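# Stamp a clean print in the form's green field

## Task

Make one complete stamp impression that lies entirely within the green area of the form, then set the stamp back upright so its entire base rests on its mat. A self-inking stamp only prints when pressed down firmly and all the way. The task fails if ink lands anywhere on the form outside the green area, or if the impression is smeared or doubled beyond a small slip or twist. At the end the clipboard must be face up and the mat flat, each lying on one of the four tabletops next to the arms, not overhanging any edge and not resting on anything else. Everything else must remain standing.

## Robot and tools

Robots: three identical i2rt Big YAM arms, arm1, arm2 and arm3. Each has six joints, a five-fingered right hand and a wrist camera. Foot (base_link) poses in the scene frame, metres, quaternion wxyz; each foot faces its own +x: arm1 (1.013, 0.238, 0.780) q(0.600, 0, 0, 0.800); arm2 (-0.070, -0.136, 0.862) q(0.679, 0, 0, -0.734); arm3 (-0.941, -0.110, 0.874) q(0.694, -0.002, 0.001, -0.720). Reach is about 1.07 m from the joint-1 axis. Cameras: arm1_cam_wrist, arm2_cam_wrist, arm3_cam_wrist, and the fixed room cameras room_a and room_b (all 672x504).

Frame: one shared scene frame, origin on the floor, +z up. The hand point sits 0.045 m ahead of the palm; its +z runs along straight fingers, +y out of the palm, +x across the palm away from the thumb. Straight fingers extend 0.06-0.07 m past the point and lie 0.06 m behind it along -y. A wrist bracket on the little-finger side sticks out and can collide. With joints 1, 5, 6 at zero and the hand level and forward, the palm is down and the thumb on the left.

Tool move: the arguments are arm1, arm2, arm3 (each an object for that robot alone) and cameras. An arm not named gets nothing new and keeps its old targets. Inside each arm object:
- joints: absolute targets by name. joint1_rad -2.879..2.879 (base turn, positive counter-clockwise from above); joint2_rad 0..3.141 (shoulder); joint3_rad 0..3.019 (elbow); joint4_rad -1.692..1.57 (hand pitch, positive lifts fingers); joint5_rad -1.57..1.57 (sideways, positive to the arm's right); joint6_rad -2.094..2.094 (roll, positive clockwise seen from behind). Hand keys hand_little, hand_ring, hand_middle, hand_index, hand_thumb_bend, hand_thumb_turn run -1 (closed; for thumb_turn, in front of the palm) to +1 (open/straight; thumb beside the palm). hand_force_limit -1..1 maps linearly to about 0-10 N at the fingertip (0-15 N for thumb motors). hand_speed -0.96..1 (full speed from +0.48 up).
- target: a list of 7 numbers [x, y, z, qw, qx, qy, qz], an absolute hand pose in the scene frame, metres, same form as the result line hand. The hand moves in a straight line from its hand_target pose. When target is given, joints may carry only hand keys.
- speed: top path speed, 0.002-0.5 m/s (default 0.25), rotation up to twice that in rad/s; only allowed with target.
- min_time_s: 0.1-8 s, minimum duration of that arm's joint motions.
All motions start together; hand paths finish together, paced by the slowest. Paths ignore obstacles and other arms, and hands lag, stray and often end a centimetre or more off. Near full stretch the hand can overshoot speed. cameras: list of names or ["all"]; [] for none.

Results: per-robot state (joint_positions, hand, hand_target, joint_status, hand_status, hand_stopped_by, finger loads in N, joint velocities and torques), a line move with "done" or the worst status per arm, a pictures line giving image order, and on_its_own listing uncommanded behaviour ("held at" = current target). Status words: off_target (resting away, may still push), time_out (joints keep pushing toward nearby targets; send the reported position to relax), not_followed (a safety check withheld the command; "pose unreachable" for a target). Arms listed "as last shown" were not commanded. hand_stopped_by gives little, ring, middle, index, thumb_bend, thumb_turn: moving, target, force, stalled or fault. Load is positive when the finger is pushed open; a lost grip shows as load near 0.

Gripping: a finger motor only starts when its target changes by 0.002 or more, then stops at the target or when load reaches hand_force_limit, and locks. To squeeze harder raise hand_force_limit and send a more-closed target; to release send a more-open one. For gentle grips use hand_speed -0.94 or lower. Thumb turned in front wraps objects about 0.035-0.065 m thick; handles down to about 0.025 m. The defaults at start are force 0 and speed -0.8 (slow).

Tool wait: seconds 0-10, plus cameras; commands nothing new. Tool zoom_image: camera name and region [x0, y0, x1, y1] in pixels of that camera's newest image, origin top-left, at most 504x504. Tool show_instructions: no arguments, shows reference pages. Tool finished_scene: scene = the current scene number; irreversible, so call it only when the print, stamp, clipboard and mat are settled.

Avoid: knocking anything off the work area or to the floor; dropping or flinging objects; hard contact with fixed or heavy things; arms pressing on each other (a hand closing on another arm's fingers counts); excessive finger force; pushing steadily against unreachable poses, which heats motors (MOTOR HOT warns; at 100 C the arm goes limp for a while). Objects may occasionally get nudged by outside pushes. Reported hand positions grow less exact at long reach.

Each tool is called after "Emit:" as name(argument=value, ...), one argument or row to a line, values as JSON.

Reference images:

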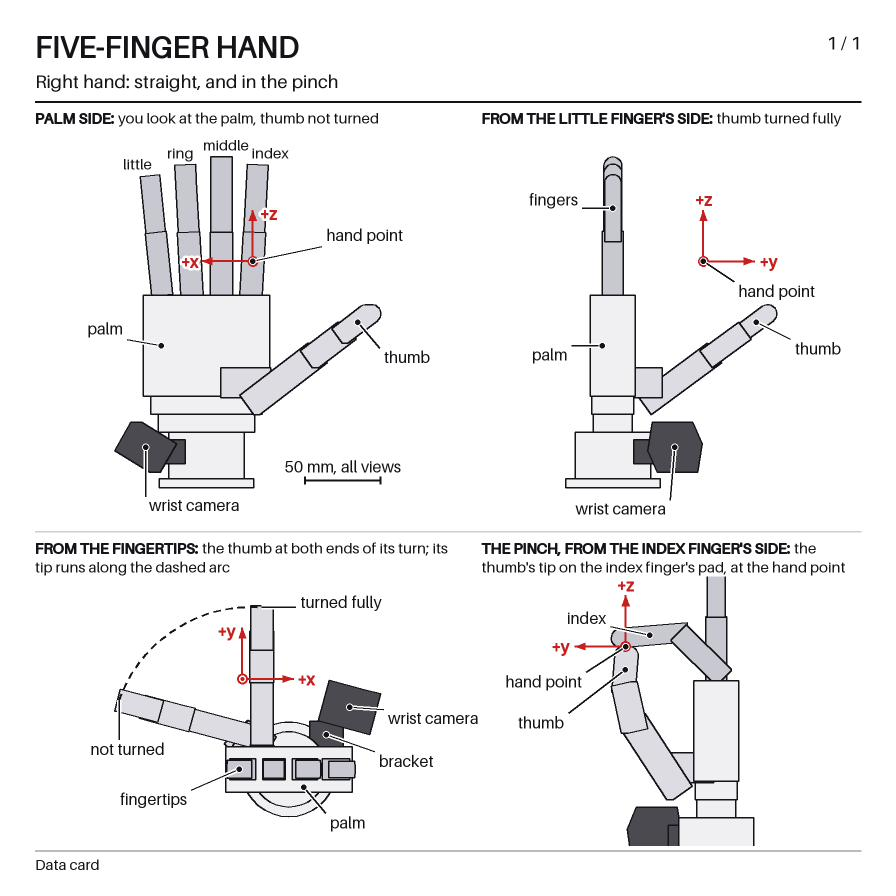

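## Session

Emit:
move(
  cameras=["all"],
)

Scene clock: 0.00 s.
Joint torques (N m): no reading
Motor temperatures (°C): arm1=[29 25 28 25 23 24] | arm2=[27 24 25 28 25 26] | arm3=[26 28 30 24 23 23]
Heat: arm1: hottest joint1_rad 29 °C; arm2: hottest joint4_rad 28 °C; arm3: hottest joint3_rad 30 °C.
Joint velocities: within noise
arm1.joint_positions: joint1_rad=+0.592 joint2_rad=+0.648 joint3_rad=+1.358 joint4_rad=-1.497 joint5_rad=-0.252 joint6_rad=-1.353 hand_little=+1.000 hand_ring=+1.000 hand_middle=+1.000 hand_index=+1.000 hand_thumb_turn=+1.000 hand_thumb_bend=+1.000 hand_force_limit=+0.000 hand_speed=-0.800
arm1.joint_status: not commanded
arm1.hand_stopped_by: target,target,target,target,target,target
arm1.little_load_n: 0.0
arm1.ring_load_n: 0.0
arm1.middle_load_n: -0.5
arm1.index_load_n: 0.0
arm1.thumb_bend_load_n: 0.0
arm1.thumb_turn_load_n: 0.0
arm1.hand: x=+0.8492 y=+0.3771 z=+1.2166 quat_wxyz=(-0.395, +0.360, +0.845, -0.023) (m; scene frame)
arm1.hand_target: x=+0.8490 y=+0.3772 z=+1.2271 quat_wxyz=(-0.407, +0.357, +0.841, -0.020) (m; scene frame)
arm1.hand_status: not commanded
arm2.joint_positions: joint1_rad=-0.186 joint2_rad=+0.618 joint3_rad=+1.434 joint4_rad=-1.516 joint5_rad=+0.286 joint6_rad=-0.822 hand_little=+1.000 hand_ring=+1.000 hand_middle=+1.000 hand_index=+1.000 hand_thumb_turn=+1.000 hand_thumb_bend=+1.000 hand_force_limit=+0.000 hand_speed=-0.800
arm2.joint_status: not commanded
arm2.hand_stopped_by: target,target,target,target,target,target
arm2.little_load_n: 0.0
arm2.ring_load_n: 0.0
arm2.middle_load_n: 0.0
arm2.index_load_n: 0.0
arm2.thumb_bend_load_n: 0.0
arm2.thumb_turn_load_n: 0.0
arm2.hand: x=-0.1890 y=-0.2771 z=+1.3340 quat_wxyz=(+0.326, +0.189, -0.879, +0.291) (m; scene frame)
arm2.hand_target: x=-0.1891 y=-0.2773 z=+1.3441 quat_wxyz=(+0.332, +0.186, -0.874, +0.302) (m; scene frame)
arm2.hand_status: not commanded
arm3.joint_positions: joint1_rad=+0.047 joint2_rad=+0.580 joint3_rad=+1.378 joint4_rad=-1.274 joint5_rad=-0.037 joint6_rad=-0.966 hand_little=+1.000 hand_ring=+1.000 hand_middle=+1.000 hand_index=+1.000 hand_thumb_turn=+1.000 hand_thumb_bend=+1.000 hand_force_limit=+0.000 hand_speed=-0.800
arm3.joint_status: not commanded
arm3.hand_stopped_by: target,target,target,target,target,target
arm3.little_load_n: 0.0
arm3.ring_load_n: 0.0
arm3.middle_load_n: 0.0
arm3.index_load_n: 0.0
arm3.thumb_bend_load_n: 0.0
arm3.thumb_turn_load_n: 0.0
arm3.hand: x=-0.9629 y=-0.3306 z=+1.3665 quat_wxyz=(+0.227, +0.409, -0.749, +0.469) (m; scene frame)
arm3.hand_target: x=-0.9629 y=-0.3294 z=+1.3777 quat_wxyz=(+0.232, +0.406, -0.743, +0.479) (m; scene frame)
arm3.hand_status: not commanded
pictures: arm1_cam_wrist, arm2_cam_wrist, arm3_cam_wrist, room_a, room_b
camera_calibration:
arm1_cam_wrist: T_world_to_cam=[[0.416749, 0.902115, -0.111847, -0.562014], [0.870153, -0.431493, -0.23801, -0.293184], [-0.262973, 0.00186618, -0.964801, 1.51357], [0, 0, 0, 1]] pos_world=[0.887363, 0.37767, 1.32766]
arm2_cam_wrist: T_world_to_cam=[[-0.703432, 0.685926, -0.18625, 0.306013], [0.705101, 0.640435, -0.304427, 0.712561], [-0.0895339, -0.345469, -0.934149, 1.24486], [0, 0, 0, 1]] pos_world=[-0.175712, -0.236193, 1.4368]
arm3_cam_wrist: T_world_to_cam=[[-0.936032, 0.077242, -0.343333, -0.402829], [0.235592, 0.862275, -0.448305, 1.12057], [0.26142, -0.500514, -0.825315, 1.33226], [0, 0, 0, 1]] pos_world=[-0.989339, -0.268312, 1.46359]

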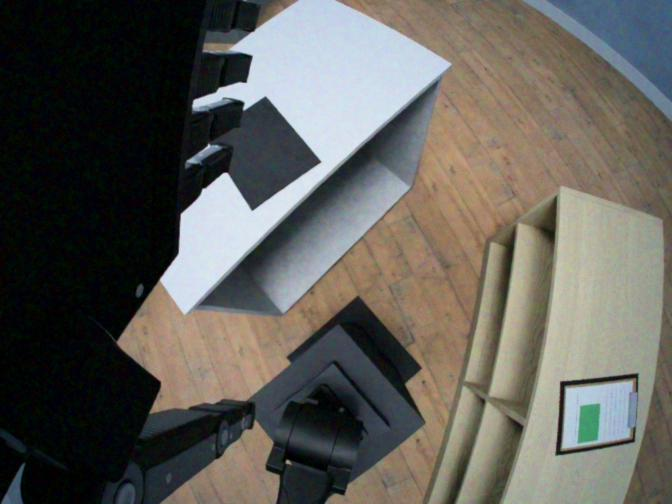

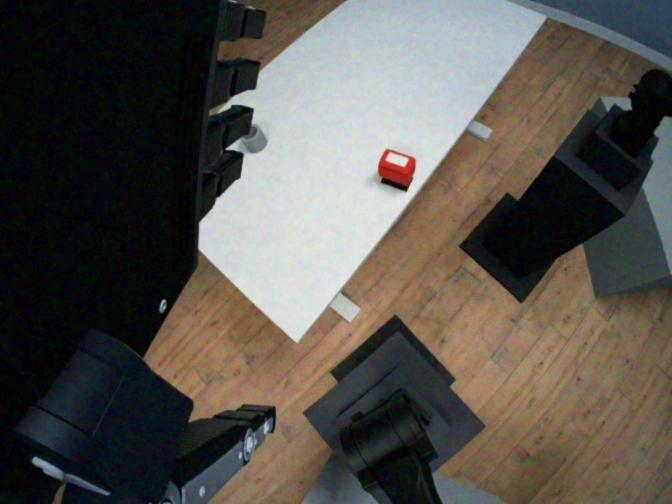

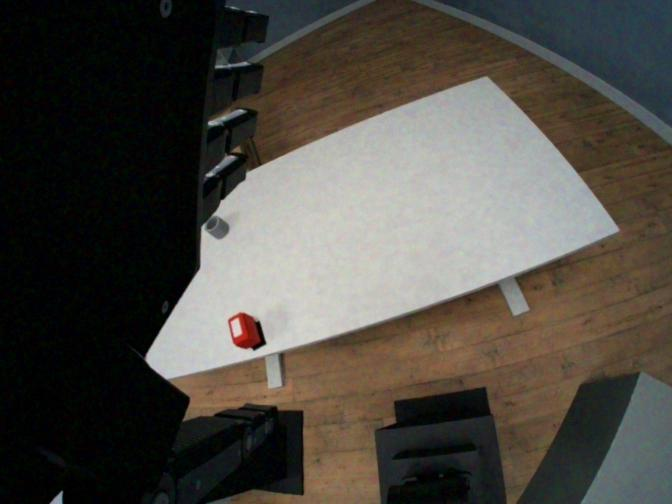

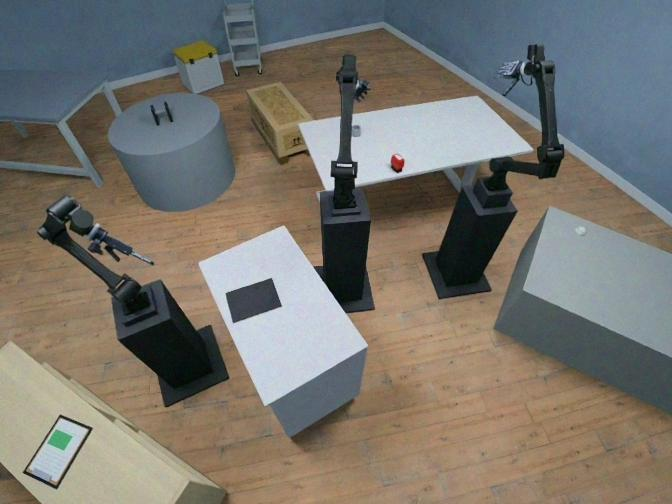

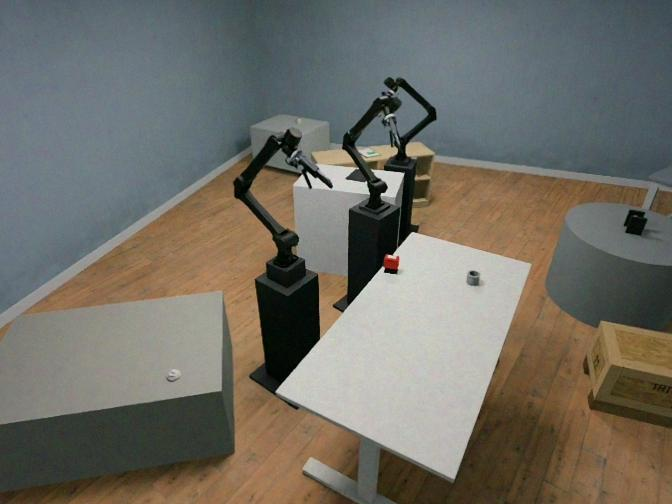

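Emit:
zoom_image(
  camera="room_a",
  region=[340, 110, 460, 200],
)

Emit:
zoom_image(
  camera="arm2_cam_wrist",
  region=[340, 120, 450, 210],
)

Emit:
zoom_image(
  camera="room_a",
  region=[200, 260, 320, 350],
)

Emit:
zoom_image(
  camera="room_a",
  region=[10, 400, 120, 500],
)

Scaled by 4.200 from the camera's 672x504 image, which has a finer 960x720 frame.

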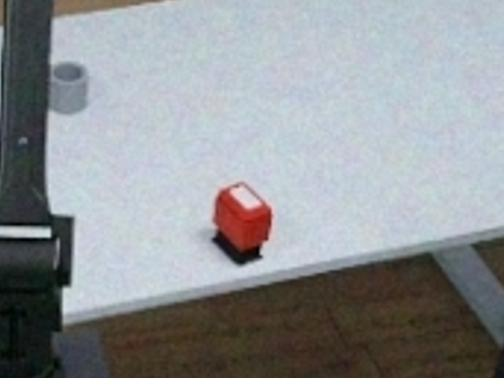

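Scaled by 4.582 from the camera's 672x504 image, which has a finer 960x720 frame.

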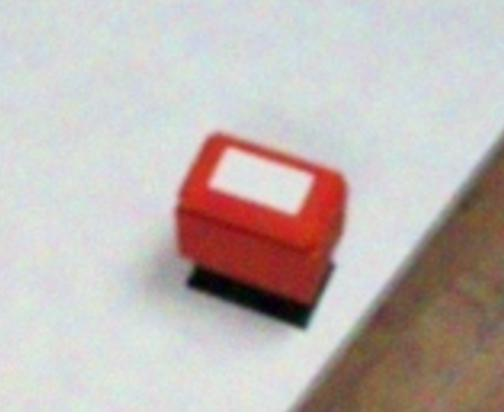

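Scaled by 4.200 from the camera's 672x504 image, which has a finer 960x720 frame.

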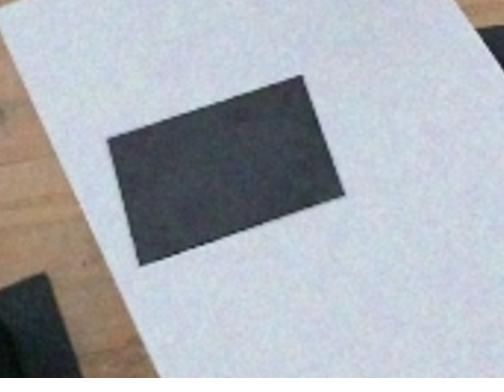

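Scaled by 4.582 from the camera's 672x504 image, which has a finer 960x720 frame.

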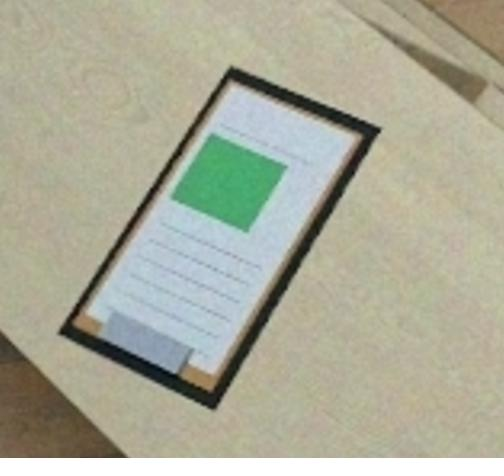

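Emit:
move(
  cameras=["room_a","arm1_cam_wrist","arm2_cam_wrist"],
)

Scene clock: 2.97 s.
Joint torques (N m): arm1=[-1.2 1.38 8.34 1.98 -0.13 0.11] | arm2=[0.15 1.85 8.47 1.96 0.25 -0.11] | arm3=[-0.44 1.49 8.01 1.59 -0.06 -0.12]
Motor temperatures (°C): arm1=[29 25 29 25 23 24] | arm2=[27 24 25 28 25 26] | arm3=[26 28 30 24 23 23]
Heat: arm1: hottest joint1_rad 29 °C; arm2: hottest joint4_rad 28 °C; arm3: hottest joint3_rad 30 °C.
Joint velocities: within noise
arm1.joint_positions: joint1_rad=+0.592 joint2_rad=+0.648 joint3_rad=+1.358 joint4_rad=-1.497 joint5_rad=-0.252 joint6_rad=-1.353 hand_little=+1.000 hand_ring=+1.000 hand_middle=+1.000 hand_index=+1.000 hand_thumb_turn=+1.000 hand_thumb_bend=+1.000 hand_force_limit=+0.000 hand_speed=-0.800
arm1.joint_status: not commanded
arm1.hand_stopped_by: target,target,target,target,target,target
arm1.little_load_n: 0.0
arm1.ring_load_n: 0.0
arm1.middle_load_n: 0.0
arm1.index_load_n: 0.0
arm1.thumb_bend_load_n: 0.0
arm1.thumb_turn_load_n: 0.0
arm1.hand: x=+0.8492 y=+0.3771 z=+1.2166 quat_wxyz=(-0.395, +0.360, +0.845, -0.023) (m; scene frame)
arm1.hand_target: x=+0.8490 y=+0.3772 z=+1.2271 quat_wxyz=(-0.407, +0.357, +0.841, -0.020) (m; scene frame)
arm1.hand_status: not commanded
arm2.joint_positions: joint1_rad=-0.186 joint2_rad=+0.618 joint3_rad=+1.434 joint4_rad=-1.516 joint5_rad=+0.286 joint6_rad=-0.822 hand_little=+1.000 hand_ring=+1.000 hand_middle=+1.000 hand_index=+1.000 hand_thumb_turn=+1.000 hand_thumb_bend=+1.000 hand_force_limit=+0.000 hand_speed=-0.800
arm2.joint_status: not commanded
arm2.hand_stopped_by: target,target,target,target,target,target
arm2.little_load_n: 0.0
arm2.ring_load_n: 0.0
arm2.middle_load_n: 0.0
arm2.index_load_n: 0.0
arm2.thumb_bend_load_n: 0.0
arm2.thumb_turn_load_n: 0.0
arm2.hand: x=-0.1890 y=-0.2771 z=+1.3340 quat_wxyz=(+0.326, +0.189, -0.879, +0.291) (m; scene frame)
arm2.hand_target: x=-0.1891 y=-0.2773 z=+1.3441 quat_wxyz=(+0.332, +0.186, -0.874, +0.302) (m; scene frame)
arm2.hand_status: not commanded
arm3.joint_positions: joint1_rad=+0.047 joint2_rad=+0.580 joint3_rad=+1.378 joint4_rad=-1.274 joint5_rad=-0.037 joint6_rad=-0.966 hand_little=+1.000 hand_ring=+1.000 hand_middle=+1.000 hand_index=+1.000 hand_thumb_turn=+1.000 hand_thumb_bend=+1.000 hand_force_limit=+0.000 hand_speed=-0.800
arm3.joint_status: not commanded
arm3.hand_stopped_by: target,target,target,target,target,target
arm3.little_load_n: 0.0
arm3.ring_load_n: 0.0
arm3.middle_load_n: 0.0
arm3.index_load_n: 0.0
arm3.thumb_bend_load_n: 0.0
arm3.thumb_turn_load_n: 0.0
arm3.hand: x=-0.9629 y=-0.3306 z=+1.3665 quat_wxyz=(+0.227, +0.409, -0.749, +0.469) (m; scene frame)
arm3.hand_target: x=-0.9629 y=-0.3294 z=+1.3777 quat_wxyz=(+0.232, +0.406, -0.743, +0.479) (m; scene frame)
arm3.hand_status: not commanded
pictures: arm1_cam_wrist, arm2_cam_wrist, room_a
camera_calibration:
arm1_cam_wrist: T_world_to_cam=[[0.416749, 0.902115, -0.111847, -0.562014], [0.870153, -0.431493, -0.23801, -0.293184], [-0.262973, 0.00186618, -0.964801, 1.51357], [0, 0, 0, 1]] pos_world=[0.887363, 0.37767, 1.32766]
arm2_cam_wrist: T_world_to_cam=[[-0.703432, 0.685926, -0.18625, 0.306013], [0.705101, 0.640435, -0.304427, 0.712561], [-0.0895339, -0.345469, -0.934149, 1.24486], [0, 0, 0, 1]] pos_world=[-0.175712, -0.236193, 1.4368]

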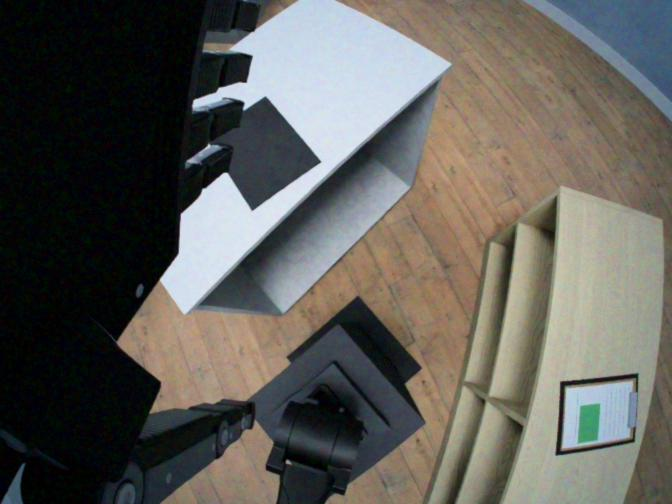

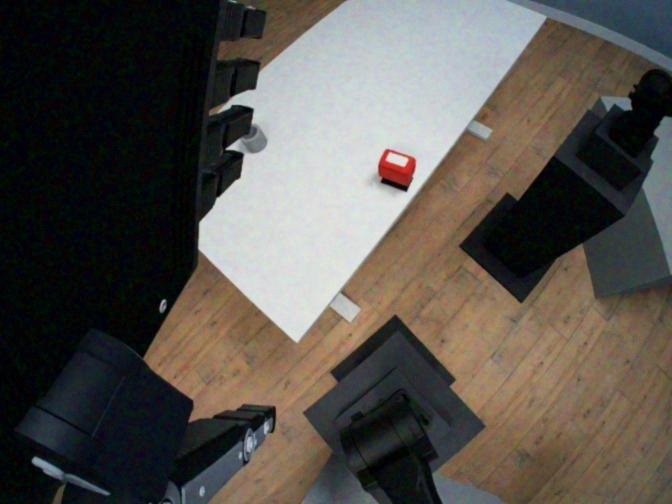

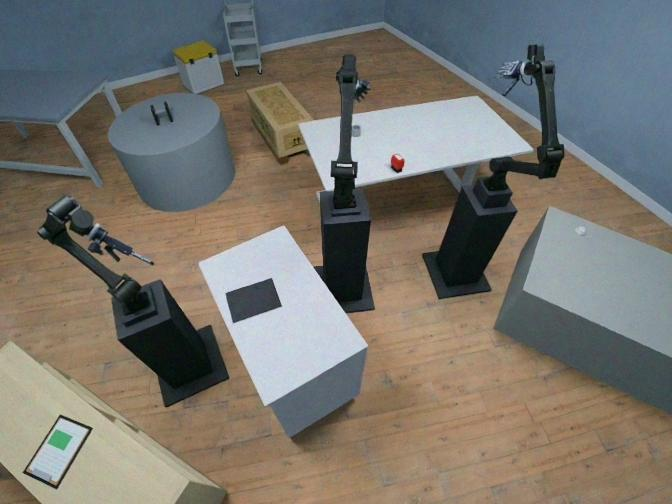

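Emit:
zoom_image(
  camera="arm2_cam_wrist",
  region=[350, 130, 450, 205],
)

Emit:
zoom_image(
  camera="room_a",
  region=[340, 120, 460, 210],
)

Scaled by 5.040 from the camera's 672x504 image, which has a finer 960x720 frame.

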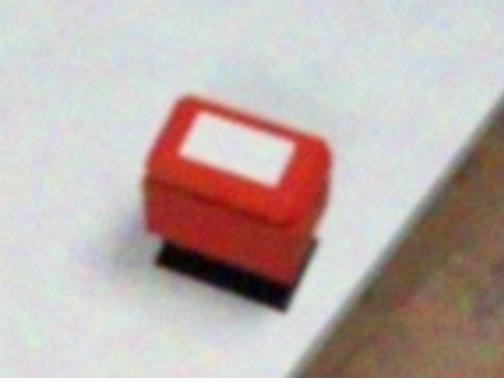

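Scaled by 4.200 from the camera's 672x504 image, which has a finer 960x720 frame.

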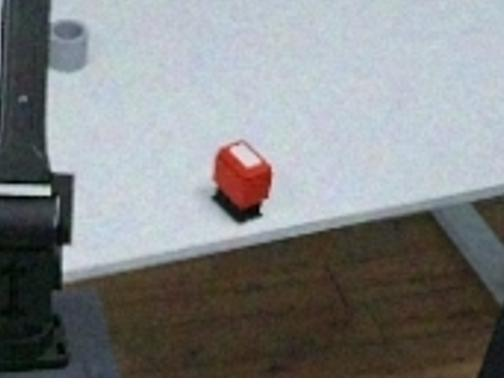

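Emit:
move(
  arm2={"target": [-0.43, -0.47, 1.03, 0.2575, -0.5166, -0.7308, 0.3644], "speed": 0.25, "joints": {"hand_thumb_turn": -1, "hand_speed": -0.5}},
  cameras=["arm2_cam_wrist","room_a"],
)

Scene clock: 8.47 s.
Joint torques (N m): arm1=[-1.2 1.32 8.38 1.99 -0.14 0.11] | arm2=[-0.73 -8.29 9.65 2.62 0.41 0.06] | arm3=[-0.38 1.44 8.03 1.59 -0.07 -0.13]
Motor temperatures (°C): arm1=[29 25 30 25 23 24] | arm2=[27 24 25 28 25 26] | arm3=[26 28 30 24 23 23]
Heat: arm1: hottest joint3_rad 30 °C; arm2: hottest joint4_rad 28 °C; arm3: hottest joint3_rad 30 °C.
move: arm2 off_target
Joint velocities: within noise
arm1, arm3: as last shown
arm1.little_load_n: -0.5
arm2.joint_positions: joint1_rad=-0.678 joint2_rad=+1.211 joint3_rad=+0.853 joint4_rad=-0.380 joint5_rad=+0.361 joint6_rad=+0.275 hand_little=+1.000 hand_ring=+1.000 hand_middle=+1.000 hand_index=+1.000 hand_thumb_turn=-1.000 hand_thumb_bend=+1.000 hand_force_limit=+0.000 hand_speed=-0.500
arm2.joint_status: all done
arm2.hand_stopped_by: target,target,target,target,target,target
arm2.little_load_n: 0.0
arm2.ring_load_n: 0.0
arm2.middle_load_n: 0.0
arm2.index_load_n: 0.0
arm2.thumb_bend_load_n: 0.0
arm2.thumb_turn_load_n: 0.0
arm2.hand: x=-0.4173 y=-0.4652 z=+1.0172 quat_wxyz=(+0.254, -0.507, -0.747, +0.347) (m; scene frame)
arm2.hand_target: x=-0.4296 y=-0.4695 z=+1.0304 quat_wxyz=(+0.258, -0.516, -0.731, +0.364) (m; scene frame)
arm2.hand_status: off_target (0.019 m and 3.0 deg from the pose sent, 0.433 m and 85.4 deg at the start)
pictures: arm2_cam_wrist, room_a
camera_calibration:
arm2_cam_wrist: T_world_to_cam=[[0.455406, 0.4938, -0.740788, 1.17372], [0.822855, -0.551118, 0.138489, -0.0582589], [-0.339876, -0.672629, -0.657308, 0.325211], [0, 0, 0, 1]] pos_world=[-0.376047, -0.392942, 1.09131]

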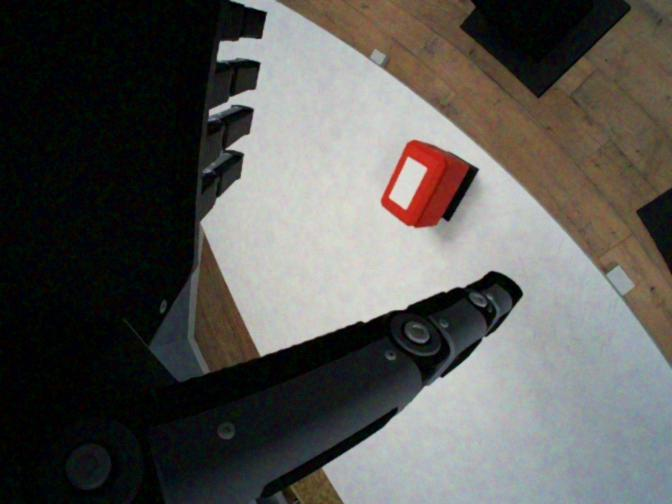

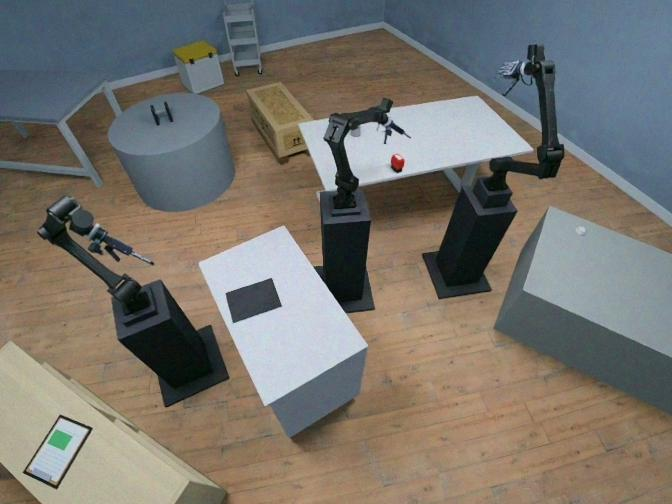

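Emit:
zoom_image(
  camera="arm2_cam_wrist",
  region=[360, 120, 500, 240],
)

Scaled by 3.600 from the camera's 672x504 image, which has a finer 960x720 frame.

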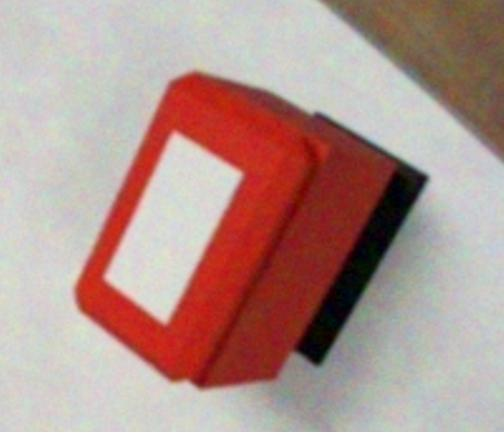

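Emit:
move(
  arm2={"target": [-0.496, -0.532, 0.915, 0.2682, -0.5207, -0.7206, 0.3712], "speed": 0.15},
  cameras=["arm2_cam_wrist"],
)

Emit:
zoom_image(
  camera="arm2_cam_wrist",
  region=[330, 90, 582, 342],
)

Scene clock: 11.70 s.
Joint torques (N m): arm1=[-1.08 1.2 8.36 2 -0.13 0.13] | arm2=[-0.73 -11.52 10.29 2.62 0.41 0.02] | arm3=[-0.38 1.44 8.02 1.59 -0.07 -0.12]
Motor temperatures (°C): arm1=[29 25 30 25 23 24] | arm2=[27 24 25 28 25 26] | arm3=[26 28 30 24 23 23]
Heat: arm1: hottest joint3_rad 30 °C; arm2: hottest joint4_rad 28 °C; arm3: hottest joint3_rad 30 °C.
move: arm2 off_target
Joint velocities: within noise
arm1, arm3: as last shown
arm1.little_load_n: 0.0
arm2.joint_positions: joint1_rad=-0.678 joint2_rad=+1.606 joint3_rad=+0.872 joint4_rad=-0.006 joint5_rad=+0.385 joint6_rad=+0.280 hand_little=+1.000 hand_ring=+1.000 hand_middle=+1.000 hand_index=+1.000 hand_thumb_turn=-1.000 hand_thumb_bend=+1.000 hand_force_limit=+0.000 hand_speed=-0.500
arm2.joint_status: not commanded
arm2.hand_stopped_by: target,target,target,target,target,target
arm2.little_load_n: 0.0
arm2.ring_load_n: 0.0
arm2.middle_load_n: 0.0
arm2.index_load_n: 0.0
arm2.thumb_bend_load_n: 0.0
arm2.thumb_turn_load_n: 0.0
arm2.hand: x=-0.4727 y=-0.5175 z=+0.8935 quat_wxyz=(+0.263, -0.512, -0.742, +0.344) (m; scene frame)
arm2.hand_target: x=-0.4948 y=-0.5306 z=+0.9160 quat_wxyz=(+0.268, -0.520, -0.721, +0.371) (m; scene frame)
arm2.hand_status: off_target (0.035 m and 4.1 deg from the pose sent, 0.145 m and 4.7 deg at the start)
pictures: arm2_cam_wrist
camera_calibration:
arm2_cam_wrist: T_world_to_cam=[[0.458427, 0.4904, -0.741183, 1.13319], [0.812597, -0.569019, 0.126108, -0.0274161], [-0.359904, -0.660095, -0.659351, 0.188737], [0, 0, 0, 1]] pos_world=[-0.429277, -0.446731, 0.967799]

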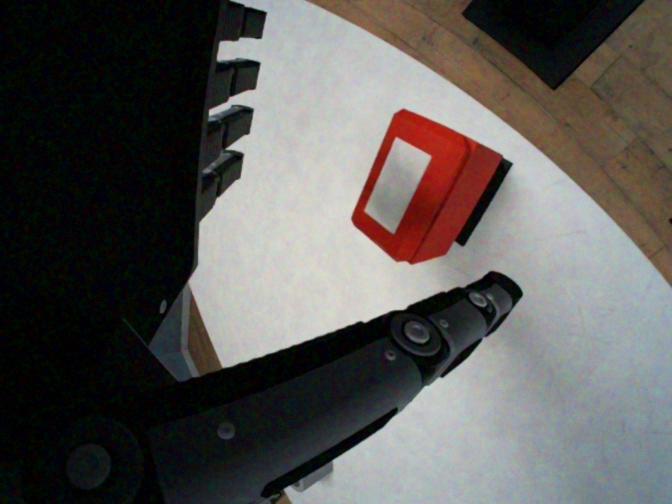

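Scaled by 2.000 from the camera's 672x504 image, which has a finer 960x720 frame.

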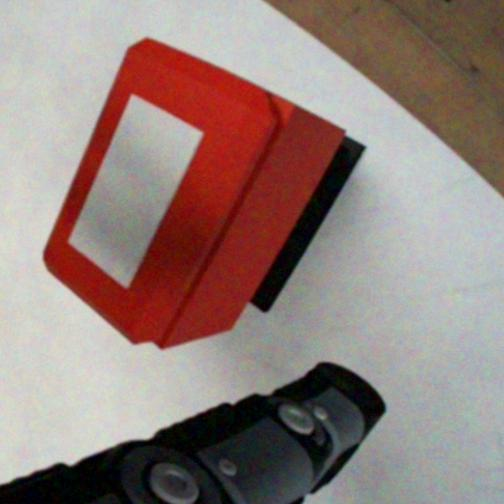

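Emit:
move(
  arm2={"target": [-0.509, -0.539, 0.857, 0.2762, -0.5229, -0.7130, 0.3767], "speed": 0.1},
  cameras=["arm2_cam_wrist"],
)

Emit:
zoom_image(
  camera="arm2_cam_wrist",
  region=[330, 90, 582, 342],
)

Scene clock: 14.10 s.
Joint torques (N m): arm1=[-1.03 1.38 8.35 1.98 -0.12 0.13] | arm2=[-0.79 -12.63 8.44 2.62 0.44 0.04] | arm3=[-0.44 1.49 8.03 1.59 -0.06 -0.12]
Motor temperatures (°C): arm1=[29 25 30 25 23 24] | arm2=[27 24 26 28 25 26] | arm3=[26 28 31 24 23 23]
Heat: arm1: hottest joint3_rad 30 °C; arm2: hottest joint4_rad 28 °C; arm3: hottest joint3_rad 31 °C.
move: arm2 off_target
Joint velocities: within noise
arm1, arm3: as last shown
arm2.joint_positions: joint1_rad=-0.679 joint2_rad=+1.758 joint3_rad=+0.872 joint4_rad=+0.178 joint5_rad=+0.400 joint6_rad=+0.280 hand_little=+1.000 hand_ring=+1.000 hand_middle=+1.000 hand_index=+1.000 hand_thumb_turn=-1.000 hand_thumb_bend=+1.000 hand_force_limit=+0.000 hand_speed=-0.500
arm2.joint_status: not commanded
arm2.hand_stopped_by: target,target,target,target,target,target
arm2.little_load_n: 0.0
arm2.ring_load_n: 0.0
arm2.middle_load_n: 0.0
arm2.index_load_n: -0.5
arm2.thumb_bend_load_n: 0.0
arm2.thumb_turn_load_n: 0.0
arm2.hand: x=-0.4892 y=-0.5301 z=+0.8425 quat_wxyz=(+0.272, -0.514, -0.732, +0.355) (m; scene frame)
arm2.hand_target: x=-0.5083 y=-0.5382 z=+0.8576 quat_wxyz=(+0.276, -0.523, -0.713, +0.377) (m; scene frame)
arm2.hand_status: off_target (0.026 m and 3.5 deg from the pose sent, 0.056 m and 5.4 deg at the start)
pictures: arm2_cam_wrist
camera_calibration:
arm2_cam_wrist: T_world_to_cam=[[0.442425, 0.472805, -0.762047, 1.10953], [0.809037, -0.577049, 0.111681, -0.00850661], [-0.386936, -0.665935, -0.637818, 0.106366], [0, 0, 0, 1]] pos_world=[-0.442842, -0.458665, 0.914303]

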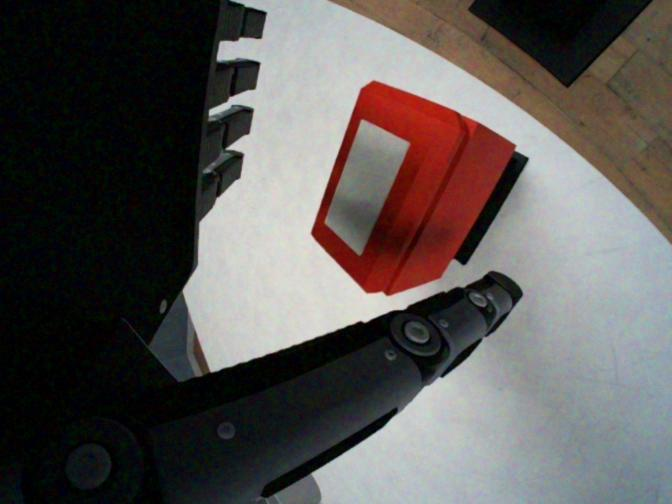

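Scaled by 2.000 from the camera's 672x504 image, which has a finer 960x720 frame.

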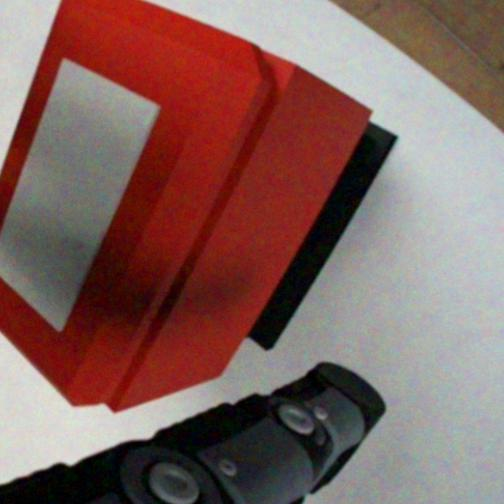

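Emit:
move(
  arm2={"target": [-0.513, -0.540, 0.815, 0.2762, -0.5229, -0.7130, 0.3767], "speed": 0.06},
  cameras=["arm2_cam_wrist", "room_a"],
)

Emit:
zoom_image(
  camera="room_a",
  region=[340, 120, 460, 210],
)

Scene clock: 16.27 s.
Joint torques (N m): arm1=[-1.08 1.38 8.36 1.98 -0.14 0.11] | arm2=[-1.32 -13.16 7.45 2.74 0.23 0.01] | arm3=[-0.44 1.49 8.02 1.58 -0.06 -0.12]
Motor temperatures (°C): arm1=[29 25 30 25 23 24] | arm2=[27 24 26 28 25 26] | arm3=[26 28 31 24 23 23]
Heat: arm1: hottest joint3_rad 30 °C; arm2: hottest joint4_rad 28 °C; arm3: hottest joint3_rad 31 °C.
move: arm2 off_target
Joint velocities: within noise
arm1, arm3: as last shown
arm2.joint_positions: joint1_rad=-0.683 joint2_rad=+1.862 joint3_rad=+0.872 joint4_rad=+0.289 joint5_rad=+0.400 joint6_rad=+0.280 hand_little=+1.000 hand_ring=+1.000 hand_middle=+1.000 hand_index=+1.000 hand_thumb_turn=-1.000 hand_thumb_bend=+1.000 hand_force_limit=+0.000 hand_speed=-0.500
arm2.joint_status: not commanded
arm2.hand_stopped_by: target,target,target,target,target,target
arm2.little_load_n: 0.0
arm2.ring_load_n: 0.0
arm2.middle_load_n: -0.5
arm2.index_load_n: 0.0
arm2.thumb_bend_load_n: 0.0
arm2.thumb_turn_load_n: 0.0
arm2.hand: x=-0.4950 y=-0.5327 z=+0.8040 quat_wxyz=(+0.273, -0.515, -0.729, +0.358) (m; scene frame)
arm2.hand_target: x=-0.5125 y=-0.5395 z=+0.8156 quat_wxyz=(+0.276, -0.523, -0.713, +0.377) (m; scene frame)
arm2.hand_status: off_target (0.022 m and 3.0 deg from the pose sent, 0.038 m and 3.5 deg at the start)
pictures: arm2_cam_wrist, room_a
camera_calibration:
arm2_cam_wrist: T_world_to_cam=[[0.440815, 0.46722, -0.766412, 1.08366], [0.807164, -0.579841, 0.110772, -0.00272644], [-0.392642, -0.667451, -0.632726, 0.0701339], [0, 0, 0, 1]] pos_world=[-0.447954, -0.461075, 0.875205]

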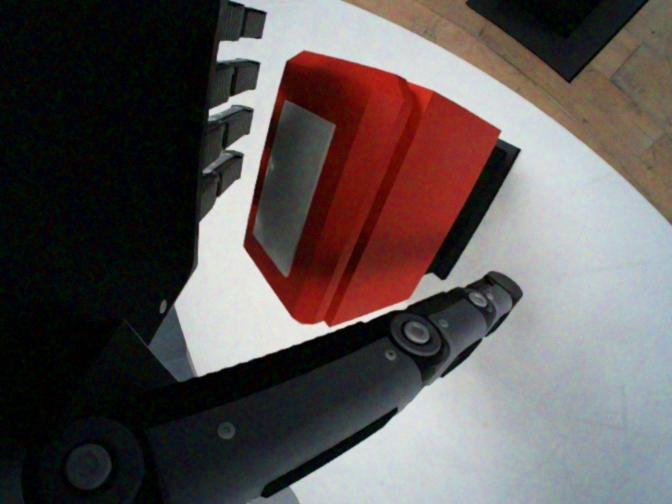

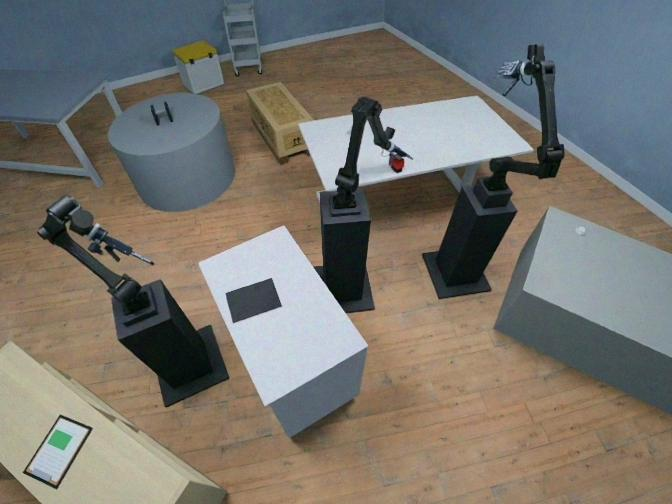

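Scaled by 4.200 from the camera's 672x504 image, which has a finer 960x720 frame.

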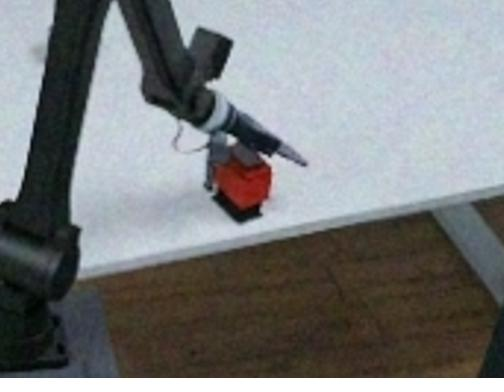

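Emit:
move(
  arm2={"target": [-0.512, -0.540, 0.801, 0.2762, -0.5229, -0.7130, 0.3767], "speed": 0.05},
)

Emit:
move(
  arm2={"target": [-0.512, -0.540, 0.793, 0.2762, -0.5229, -0.7130, 0.3767], "speed": 0.05},
  cameras=["arm2_cam_wrist"],
)

Scene clock: 17.93 s.
Joint torques (N m): arm1=[-1.08 1.44 8.35 1.95 -0.14 0.12] | arm2=[-0.97 -13.51 6.99 2.81 0.31 0] | arm3=[-0.38 1.49 8.02 1.59 -0.07 -0.12]
Motor temperatures (°C): arm1=[29 25 31 25 23 24] | arm2=[27 24 26 28 25 26] | arm3=[26 28 31 24 23 23]
Heat: arm1: hottest joint3_rad 31 °C; arm2: hottest joint4_rad 28 °C; arm3: hottest joint3_rad 31 °C.
move: arm2 off_target
Joint velocities: within noise
arm1, arm3: as last shown
arm2.joint_positions: joint1_rad=-0.683 joint2_rad=+1.895 joint3_rad=+0.872 joint4_rad=+0.326 joint5_rad=+0.400 joint6_rad=+0.280 hand_little=+1.000 hand_ring=+1.000 hand_middle=+1.000 hand_index=+1.000 hand_thumb_turn=-1.000 hand_thumb_bend=+1.000 hand_force_limit=+0.000 hand_speed=-0.500
arm2.joint_status: not commanded
arm2.hand_stopped_by: target,target,target,target,target,target
arm2.little_load_n: 0.0
arm2.ring_load_n: 0.0
arm2.middle_load_n: 0.0
arm2.index_load_n: 0.0
arm2.thumb_bend_load_n: 0.0
arm2.thumb_turn_load_n: 0.0
arm2.hand: x=-0.4959 y=-0.5336 z=+0.7917 quat_wxyz=(+0.274, -0.515, -0.729, +0.359) (m; scene frame)
arm2.hand_target: x=-0.5115 y=-0.5395 z=+0.8014 quat_wxyz=(+0.276, -0.523, -0.713, +0.377) (m; scene frame)
arm2.hand_status: off_target (0.020 m and 2.8 deg from the pose sent, 0.019 m and 3.0 deg at the start)
pictures: none

Scene clock: 18.90 s.
Joint torques (N m): arm1=[-0.97 1.38 8.35 1.98 -0.13 0.12] | arm2=[-0.73 -13.63 6.74 2.82 0.3 0.01] | arm3=[-0.38 1.49 8.02 1.59 -0.07 -0.12]
Motor temperatures (°C): arm1=[29 25 31 25 23 24] | arm2=[27 24 26 28 25 26] | arm3=[26 28 31 24 23 23]
Heat: arm1: hottest joint3_rad 31 °C; arm2: hottest joint4_rad 28 °C; arm3: hottest joint3_rad 31 °C.
move: arm2 off_target
Joint velocities: within noise
arm1, arm3: as last shown
arm2.joint_positions: joint1_rad=-0.683 joint2_rad=+1.915 joint3_rad=+0.872 joint4_rad=+0.347 joint5_rad=+0.400 joint6_rad=+0.280 hand_little=+1.000 hand_ring=+1.000 hand_middle=+1.000 hand_index=+1.000 hand_thumb_turn=-1.000 hand_thumb_bend=+1.000 hand_force_limit=+0.000 hand_speed=-0.500
arm2.joint_status: not commanded
arm2.hand_stopped_by: target,target,target,target,target,target
arm2.little_load_n: 0.0
arm2.ring_load_n: 0.0
arm2.middle_load_n: 0.0
arm2.index_load_n: 0.0
arm2.thumb_bend_load_n: 0.0
arm2.thumb_turn_load_n: 0.0
arm2.hand: x=-0.4962 y=-0.5339 z=+0.7845 quat_wxyz=(+0.274, -0.515, -0.728, +0.360) (m; scene frame)
arm2.hand_target: x=-0.5116 y=-0.5396 z=+0.7935 quat_wxyz=(+0.276, -0.523, -0.713, +0.377) (m; scene frame)
arm2.hand_status: off_target (0.019 m and 2.8 deg from the pose sent, 0.017 m and 2.8 deg at the start)
pictures: arm2_cam_wrist
camera_calibration:
arm2_cam_wrist: T_world_to_cam=[[0.438179, 0.464444, -0.769604, 1.06958], [0.807514, -0.579491, 0.110051, 0.000642726], [-0.394866, -0.669689, -0.628966, 0.0512276], [0, 0, 0, 1]] pos_world=[-0.448961, -0.462083, 0.855306]

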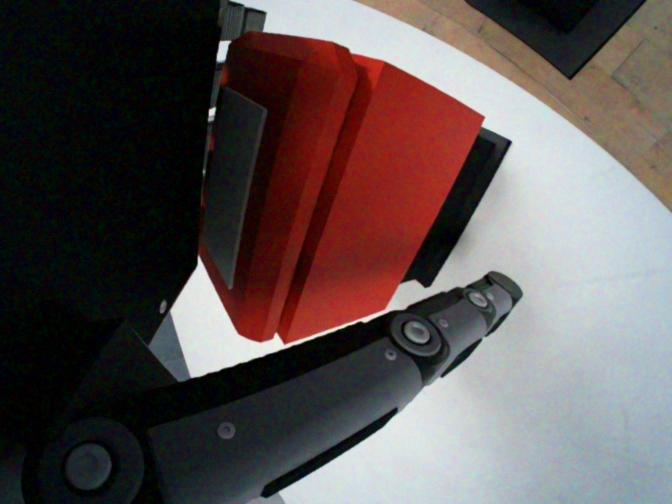

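Emit:
move(
  arm2={"target": [-0.510, -0.538, 0.786, 0.2762, -0.5229, -0.7130, 0.3767], "speed": 0.04},
  cameras=["arm2_cam_wrist"],
)

Scene clock: 20.67 s.
Joint torques (N m): arm1=[-1.14 1.32 8.31 1.98 -0.14 0.11] | arm2=[-1.08 -13.39 5.98 2.7 0.31 0.02] | arm3=[-0.38 1.55 8.01 1.59 -0.07 -0.12]
Motor temperatures (°C): arm1=[29 25 31 25 23 24] | arm2=[27 24 26 28 25 26] | arm3=[26 28 31 24 23 23]
Heat: arm1: hottest joint3_rad 31 °C; arm2: hottest joint4_rad 28 °C; arm3: hottest joint3_rad 31 °C.
move: arm2 off_target
Joint velocities: within noise
arm1, arm3: as last shown
arm2.joint_positions: joint1_rad=-0.683 joint2_rad=+1.928 joint3_rad=+0.872 joint4_rad=+0.369 joint5_rad=+0.400 joint6_rad=+0.281 hand_little=+1.000 hand_ring=+1.000 hand_middle=+1.000 hand_index=+1.000 hand_thumb_turn=-1.000 hand_thumb_bend=+1.000 hand_force_limit=+0.000 hand_speed=-0.500
arm2.joint_status: not commanded
arm2.hand_stopped_by: target,target,target,target,target,target
arm2.little_load_n: 0.0
arm2.ring_load_n: 0.0
arm2.middle_load_n: 0.0
arm2.index_load_n: 0.0
arm2.thumb_bend_load_n: 0.0
arm2.thumb_turn_load_n: 0.0
arm2.hand: x=-0.4975 y=-0.5353 z=+0.7811 quat_wxyz=(+0.274, -0.515, -0.726, +0.364) (m; scene frame)
arm2.hand_target: x=-0.5097 y=-0.5378 z=+0.7863 quat_wxyz=(+0.276, -0.523, -0.713, +0.377) (m; scene frame)
arm2.hand_status: off_target (0.014 m and 2.3 deg from the pose sent, 0.014 m and 2.8 deg at the start)
pictures: arm2_cam_wrist
camera_calibration:
arm2_cam_wrist: T_world_to_cam=[[0.433724, 0.459183, -0.775264, 1.06751], [0.808012, -0.578971, 0.109125, 0.00248332], [-0.398747, -0.673753, -0.622139, 0.0382177], [0, 0, 0, 1]] pos_world=[-0.449773, -0.462996, 0.85111]

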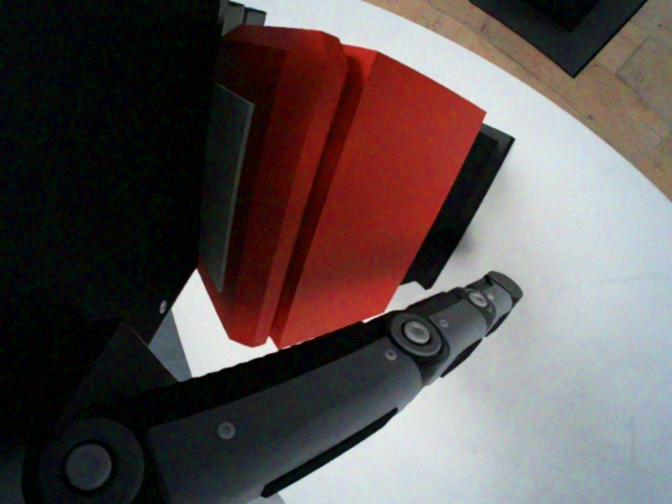

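Emit:
move(
  arm2={"target": [-0.507, -0.534, 0.790, 0.2762, -0.5229, -0.7130, 0.3767], "speed": 0.04, "joints": {"hand_ring": 0.48, "hand_middle": 0.48, "hand_index": 0.48, "hand_thumb_bend": 0.66, "hand_speed": -0.5}},
  cameras=["arm2_cam_wrist"],
)

Scene clock: 21.90 s.
Joint torques (N m): arm1=[-1.03 1.38 8.38 1.96 -0.13 0.11] | arm2=[-0.91 -14.97 4.98 2.41 0.25 0.01] | arm3=[-0.38 1.44 8.01 1.59 -0.07 -0.13]
Motor temperatures (°C): arm1=[29 25 31 25 23 24] | arm2=[27 24 26 28 25 26] | arm3=[26 28 31 24 23 23]
Heat: arm1: hottest joint3_rad 31 °C; arm2: hottest joint4_rad 28 °C; arm3: hottest joint3_rad 31 °C.
move: arm2 off_target
Joint velocities: within noise
arm1.joint_positions: joint1_rad=+0.592 joint2_rad=+0.648 joint3_rad=+1.358 joint4_rad=-1.497 joint5_rad=-0.252 joint6_rad=-1.353 hand_little=+1.000 hand_ring=+1.000 hand_middle=+1.000 hand_index=+1.000 hand_thumb_turn=+1.000 hand_thumb_bend=+1.000 hand_force_limit=+0.000 hand_speed=-0.800
arm1.joint_status: not commanded
arm1.hand_stopped_by: target,target,target,target,target,target
arm1.little_load_n: 0.0
arm1.ring_load_n: 0.0
arm1.middle_load_n: 0.0
arm1.index_load_n: 0.0
arm1.thumb_bend_load_n: 0.0
arm1.thumb_turn_load_n: 0.0
arm1.hand: x=+0.8492 y=+0.3771 z=+1.2166 quat_wxyz=(-0.395, +0.360, +0.845, -0.023) (m; scene frame)
arm1.hand_target: x=+0.8490 y=+0.3772 z=+1.2271 quat_wxyz=(-0.407, +0.357, +0.841, -0.020) (m; scene frame)
arm1.hand_status: not commanded
arm2.joint_positions: joint1_rad=-0.683 joint2_rad=+1.928 joint3_rad=+0.872 joint4_rad=+0.375 joint5_rad=+0.400 joint6_rad=+0.281 hand_little=+1.000 hand_ring=+0.480 hand_middle=+0.480 hand_index=+0.480 hand_thumb_turn=-1.000 hand_thumb_bend=+0.660 hand_force_limit=+0.000 hand_speed=-0.500
arm2.joint_status: all done
arm2.hand_stopped_by: target,target,target,target,target,target
arm2.little_load_n: 0.0
arm2.ring_load_n: 0.0
arm2.middle_load_n: 0.0
arm2.index_load_n: 0.0
arm2.thumb_bend_load_n: 0.0
arm2.thumb_turn_load_n: 0.0
arm2.hand: x=-0.4984 y=-0.5363 z=+0.7822 quat_wxyz=(+0.274, -0.515, -0.725, +0.367) (m; scene frame)
arm2.hand_target: x=-0.5069 y=-0.5340 z=+0.7901 quat_wxyz=(+0.276, -0.523, -0.713, +0.377) (m; scene frame)
arm2.hand_status: off_target (0.012 m and 2.0 deg from the pose sent, 0.013 m and 2.3 deg at the start)
arm3.joint_positions: joint1_rad=+0.047 joint2_rad=+0.580 joint3_rad=+1.378 joint4_rad=-1.274 joint5_rad=-0.037 joint6_rad=-0.966 hand_little=+1.000 hand_ring=+1.000 hand_middle=+1.000 hand_index=+1.000 hand_thumb_turn=+1.000 hand_thumb_bend=+1.000 hand_force_limit=+0.000 hand_speed=-0.800
arm3.joint_status: not commanded
arm3.hand_stopped_by: target,target,target,target,target,target
arm3.little_load_n: 0.0
arm3.ring_load_n: 0.0
arm3.middle_load_n: 0.0
arm3.index_load_n: 0.0
arm3.thumb_bend_load_n: 0.0
arm3.thumb_turn_load_n: 0.0
arm3.hand: x=-0.9629 y=-0.3306 z=+1.3665 quat_wxyz=(+0.227, +0.409, -0.749, +0.469) (m; scene frame)
arm3.hand_target: x=-0.9629 y=-0.3294 z=+1.3777 quat_wxyz=(+0.232, +0.406, -0.743, +0.479) (m; scene frame)
arm3.hand_status: not commanded
pictures: arm2_cam_wrist
camera_calibration:
arm2_cam_wrist: T_world_to_cam=[[0.430806, 0.455097, -0.77929, 1.06879], [0.808183, -0.578801, 0.108765, 0.00295997], [-0.401555, -0.676665, -0.617152, 0.0310096], [0, 0, 0, 1]] pos_world=[-0.450381, -0.463706, 0.851712]

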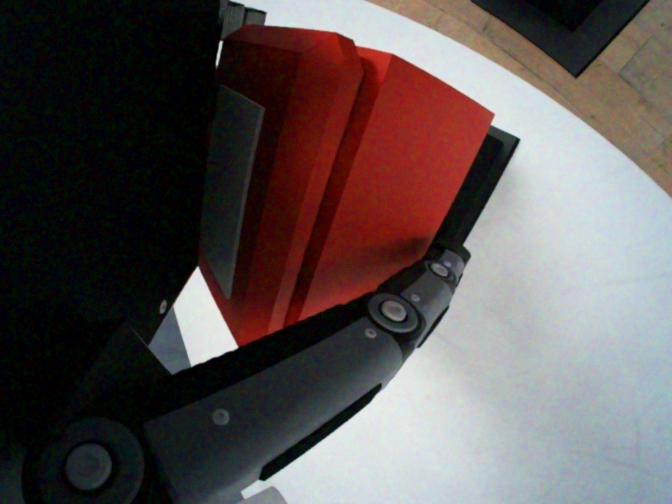

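Emit:
move(
  arm2={"joints": {"hand_ring": 0.25, "hand_middle": 0.25, "hand_index": 0.25, "hand_thumb_bend": 0.5, "hand_speed": -0.88, "hand_force_limit": -0.1}},
  cameras=["arm2_cam_wrist"],
)

Scene clock: 25.30 s.
Joint torques (N m): arm1=[-0.97 1.49 8.35 1.98 -0.13 0.11] | arm2=[-0.5 -14.68 4.98 2.33 0.27 -0.02] | arm3=[-0.32 1.49 8.02 1.58 -0.06 -0.13]
Motor temperatures (°C): arm1=[29 25 31 25 23 24] | arm2=[27 24 26 28 25 26] | arm3=[26 28 31 24 23 23]
Heat: arm1: hottest joint3_rad 31 °C; arm2: hottest joint4_rad 28 °C; arm3: hottest joint3_rad 31 °C.
move: arm2 off_target
Joint velocities: within noise
arm1, arm3: as last shown
arm2.joint_positions: joint1_rad=-0.683 joint2_rad=+1.928 joint3_rad=+0.872 joint4_rad=+0.376 joint5_rad=+0.400 joint6_rad=+0.284 hand_little=+1.000 hand_ring=+0.250 hand_middle=+0.250 hand_index=+0.250 hand_thumb_turn=-1.000 hand_thumb_bend=+0.592 hand_force_limit=-0.100 hand_speed=-0.880
arm2.joint_status: hand_thumb_bend off_target (ended at +0.592, target +0.500); the others done
arm2.hand_stopped_by: target,target,target,target,force,target
arm2.little_load_n: 0.0
arm2.ring_load_n: 0.0
arm2.middle_load_n: 0.0
arm2.index_load_n: 1.0
arm2.thumb_bend_load_n: 11.5
arm2.thumb_turn_load_n: -1.5
arm2.hand: x=-0.4985 y=-0.5366 z=+0.7824 quat_wxyz=(+0.274, -0.516, -0.724, +0.368) (m; scene frame)
arm2.hand_target: x=-0.5069 y=-0.5340 z=+0.7900 quat_wxyz=(+0.276, -0.523, -0.713, +0.377) (m; scene frame)
arm2.hand_status: not commanded
pictures: arm2_cam_wrist
camera_calibration:
arm2_cam_wrist: T_world_to_cam=[[0.431184, 0.452492, -0.780597, 1.06896], [0.807479, -0.579532, 0.110093, 0.00105458], [-0.402564, -0.677786, -0.615263, 0.0282872], [0, 0, 0, 1]] pos_world=[-0.450382, -0.463911, 0.851714]

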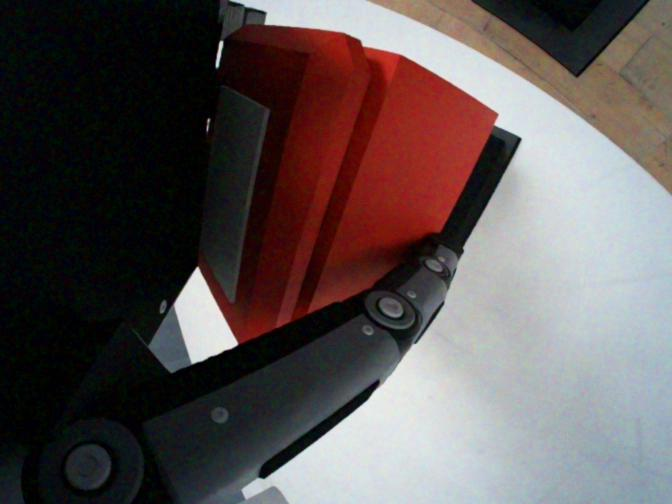

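Emit:
move(
  arm2={"joints": {"hand_ring": 0.14, "hand_middle": 0.14, "hand_index": 0.14, "hand_speed": -0.88, "hand_force_limit": 0.1}},
  cameras=["arm2_cam_wrist"],
)

Scene clock: 26.17 s.
Joint torques (N m): arm1=[-0.97 1.38 8.35 2.02 -0.14 0.11] | arm2=[-0.91 -14.62 5.03 2.36 0.26 -0.05] | arm3=[-0.38 1.49 8.02 1.59 -0.07 -0.13]
Motor temperatures (°C): arm1=[29 25 31 25 23 24] | arm2=[27 24 26 28 25 26] | arm3=[26 28 31 24 23 23]
Heat: arm1: hottest joint3_rad 31 °C; arm2: hottest joint4_rad 28 °C; arm3: hottest joint3_rad 31 °C.
move: arm2 off_target
Joint velocities: within noise
arm1, arm3: as last shown
arm2.joint_positions: joint1_rad=-0.683 joint2_rad=+1.928 joint3_rad=+0.872 joint4_rad=+0.377 joint5_rad=+0.400 joint6_rad=+0.284 hand_little=+1.000 hand_ring=+0.153 hand_middle=+0.164 hand_index=+0.175 hand_thumb_turn=-1.000 hand_thumb_bend=+0.593 hand_force_limit=+0.100 hand_speed=-0.880
arm2.joint_status: hand_middle off_target (ended at +0.164, target +0.140); hand_index off_target (ended at +0.175, target +0.140); the others done
arm2.hand_stopped_by: target,force,force,force,force,target
arm2.little_load_n: 0.0
arm2.ring_load_n: 10.0
arm2.middle_load_n: 7.5
arm2.index_load_n: 3.5
arm2.thumb_bend_load_n: 19.5
arm2.thumb_turn_load_n: 5.0
arm2.hand: x=-0.4986 y=-0.5368 z=+0.7826 quat_wxyz=(+0.274, -0.516, -0.724, +0.368) (m; scene frame)
arm2.hand_target: x=-0.5069 y=-0.5340 z=+0.7899 quat_wxyz=(+0.276, -0.523, -0.713, +0.377) (m; scene frame)
arm2.hand_status: not commanded
pictures: arm2_cam_wrist
camera_calibration:
arm2_cam_wrist: T_world_to_cam=[[0.431019, 0.451701, -0.781146, 1.06915], [0.807508, -0.57941, 0.110518, 0.000773247], [-0.402682, -0.678417, -0.614489, 0.0272349], [0, 0, 0, 1]] pos_world=[-0.450483, -0.464013, 0.851814]

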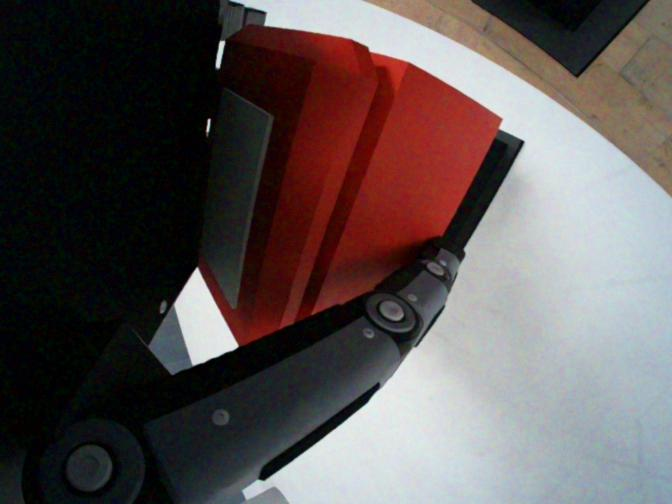

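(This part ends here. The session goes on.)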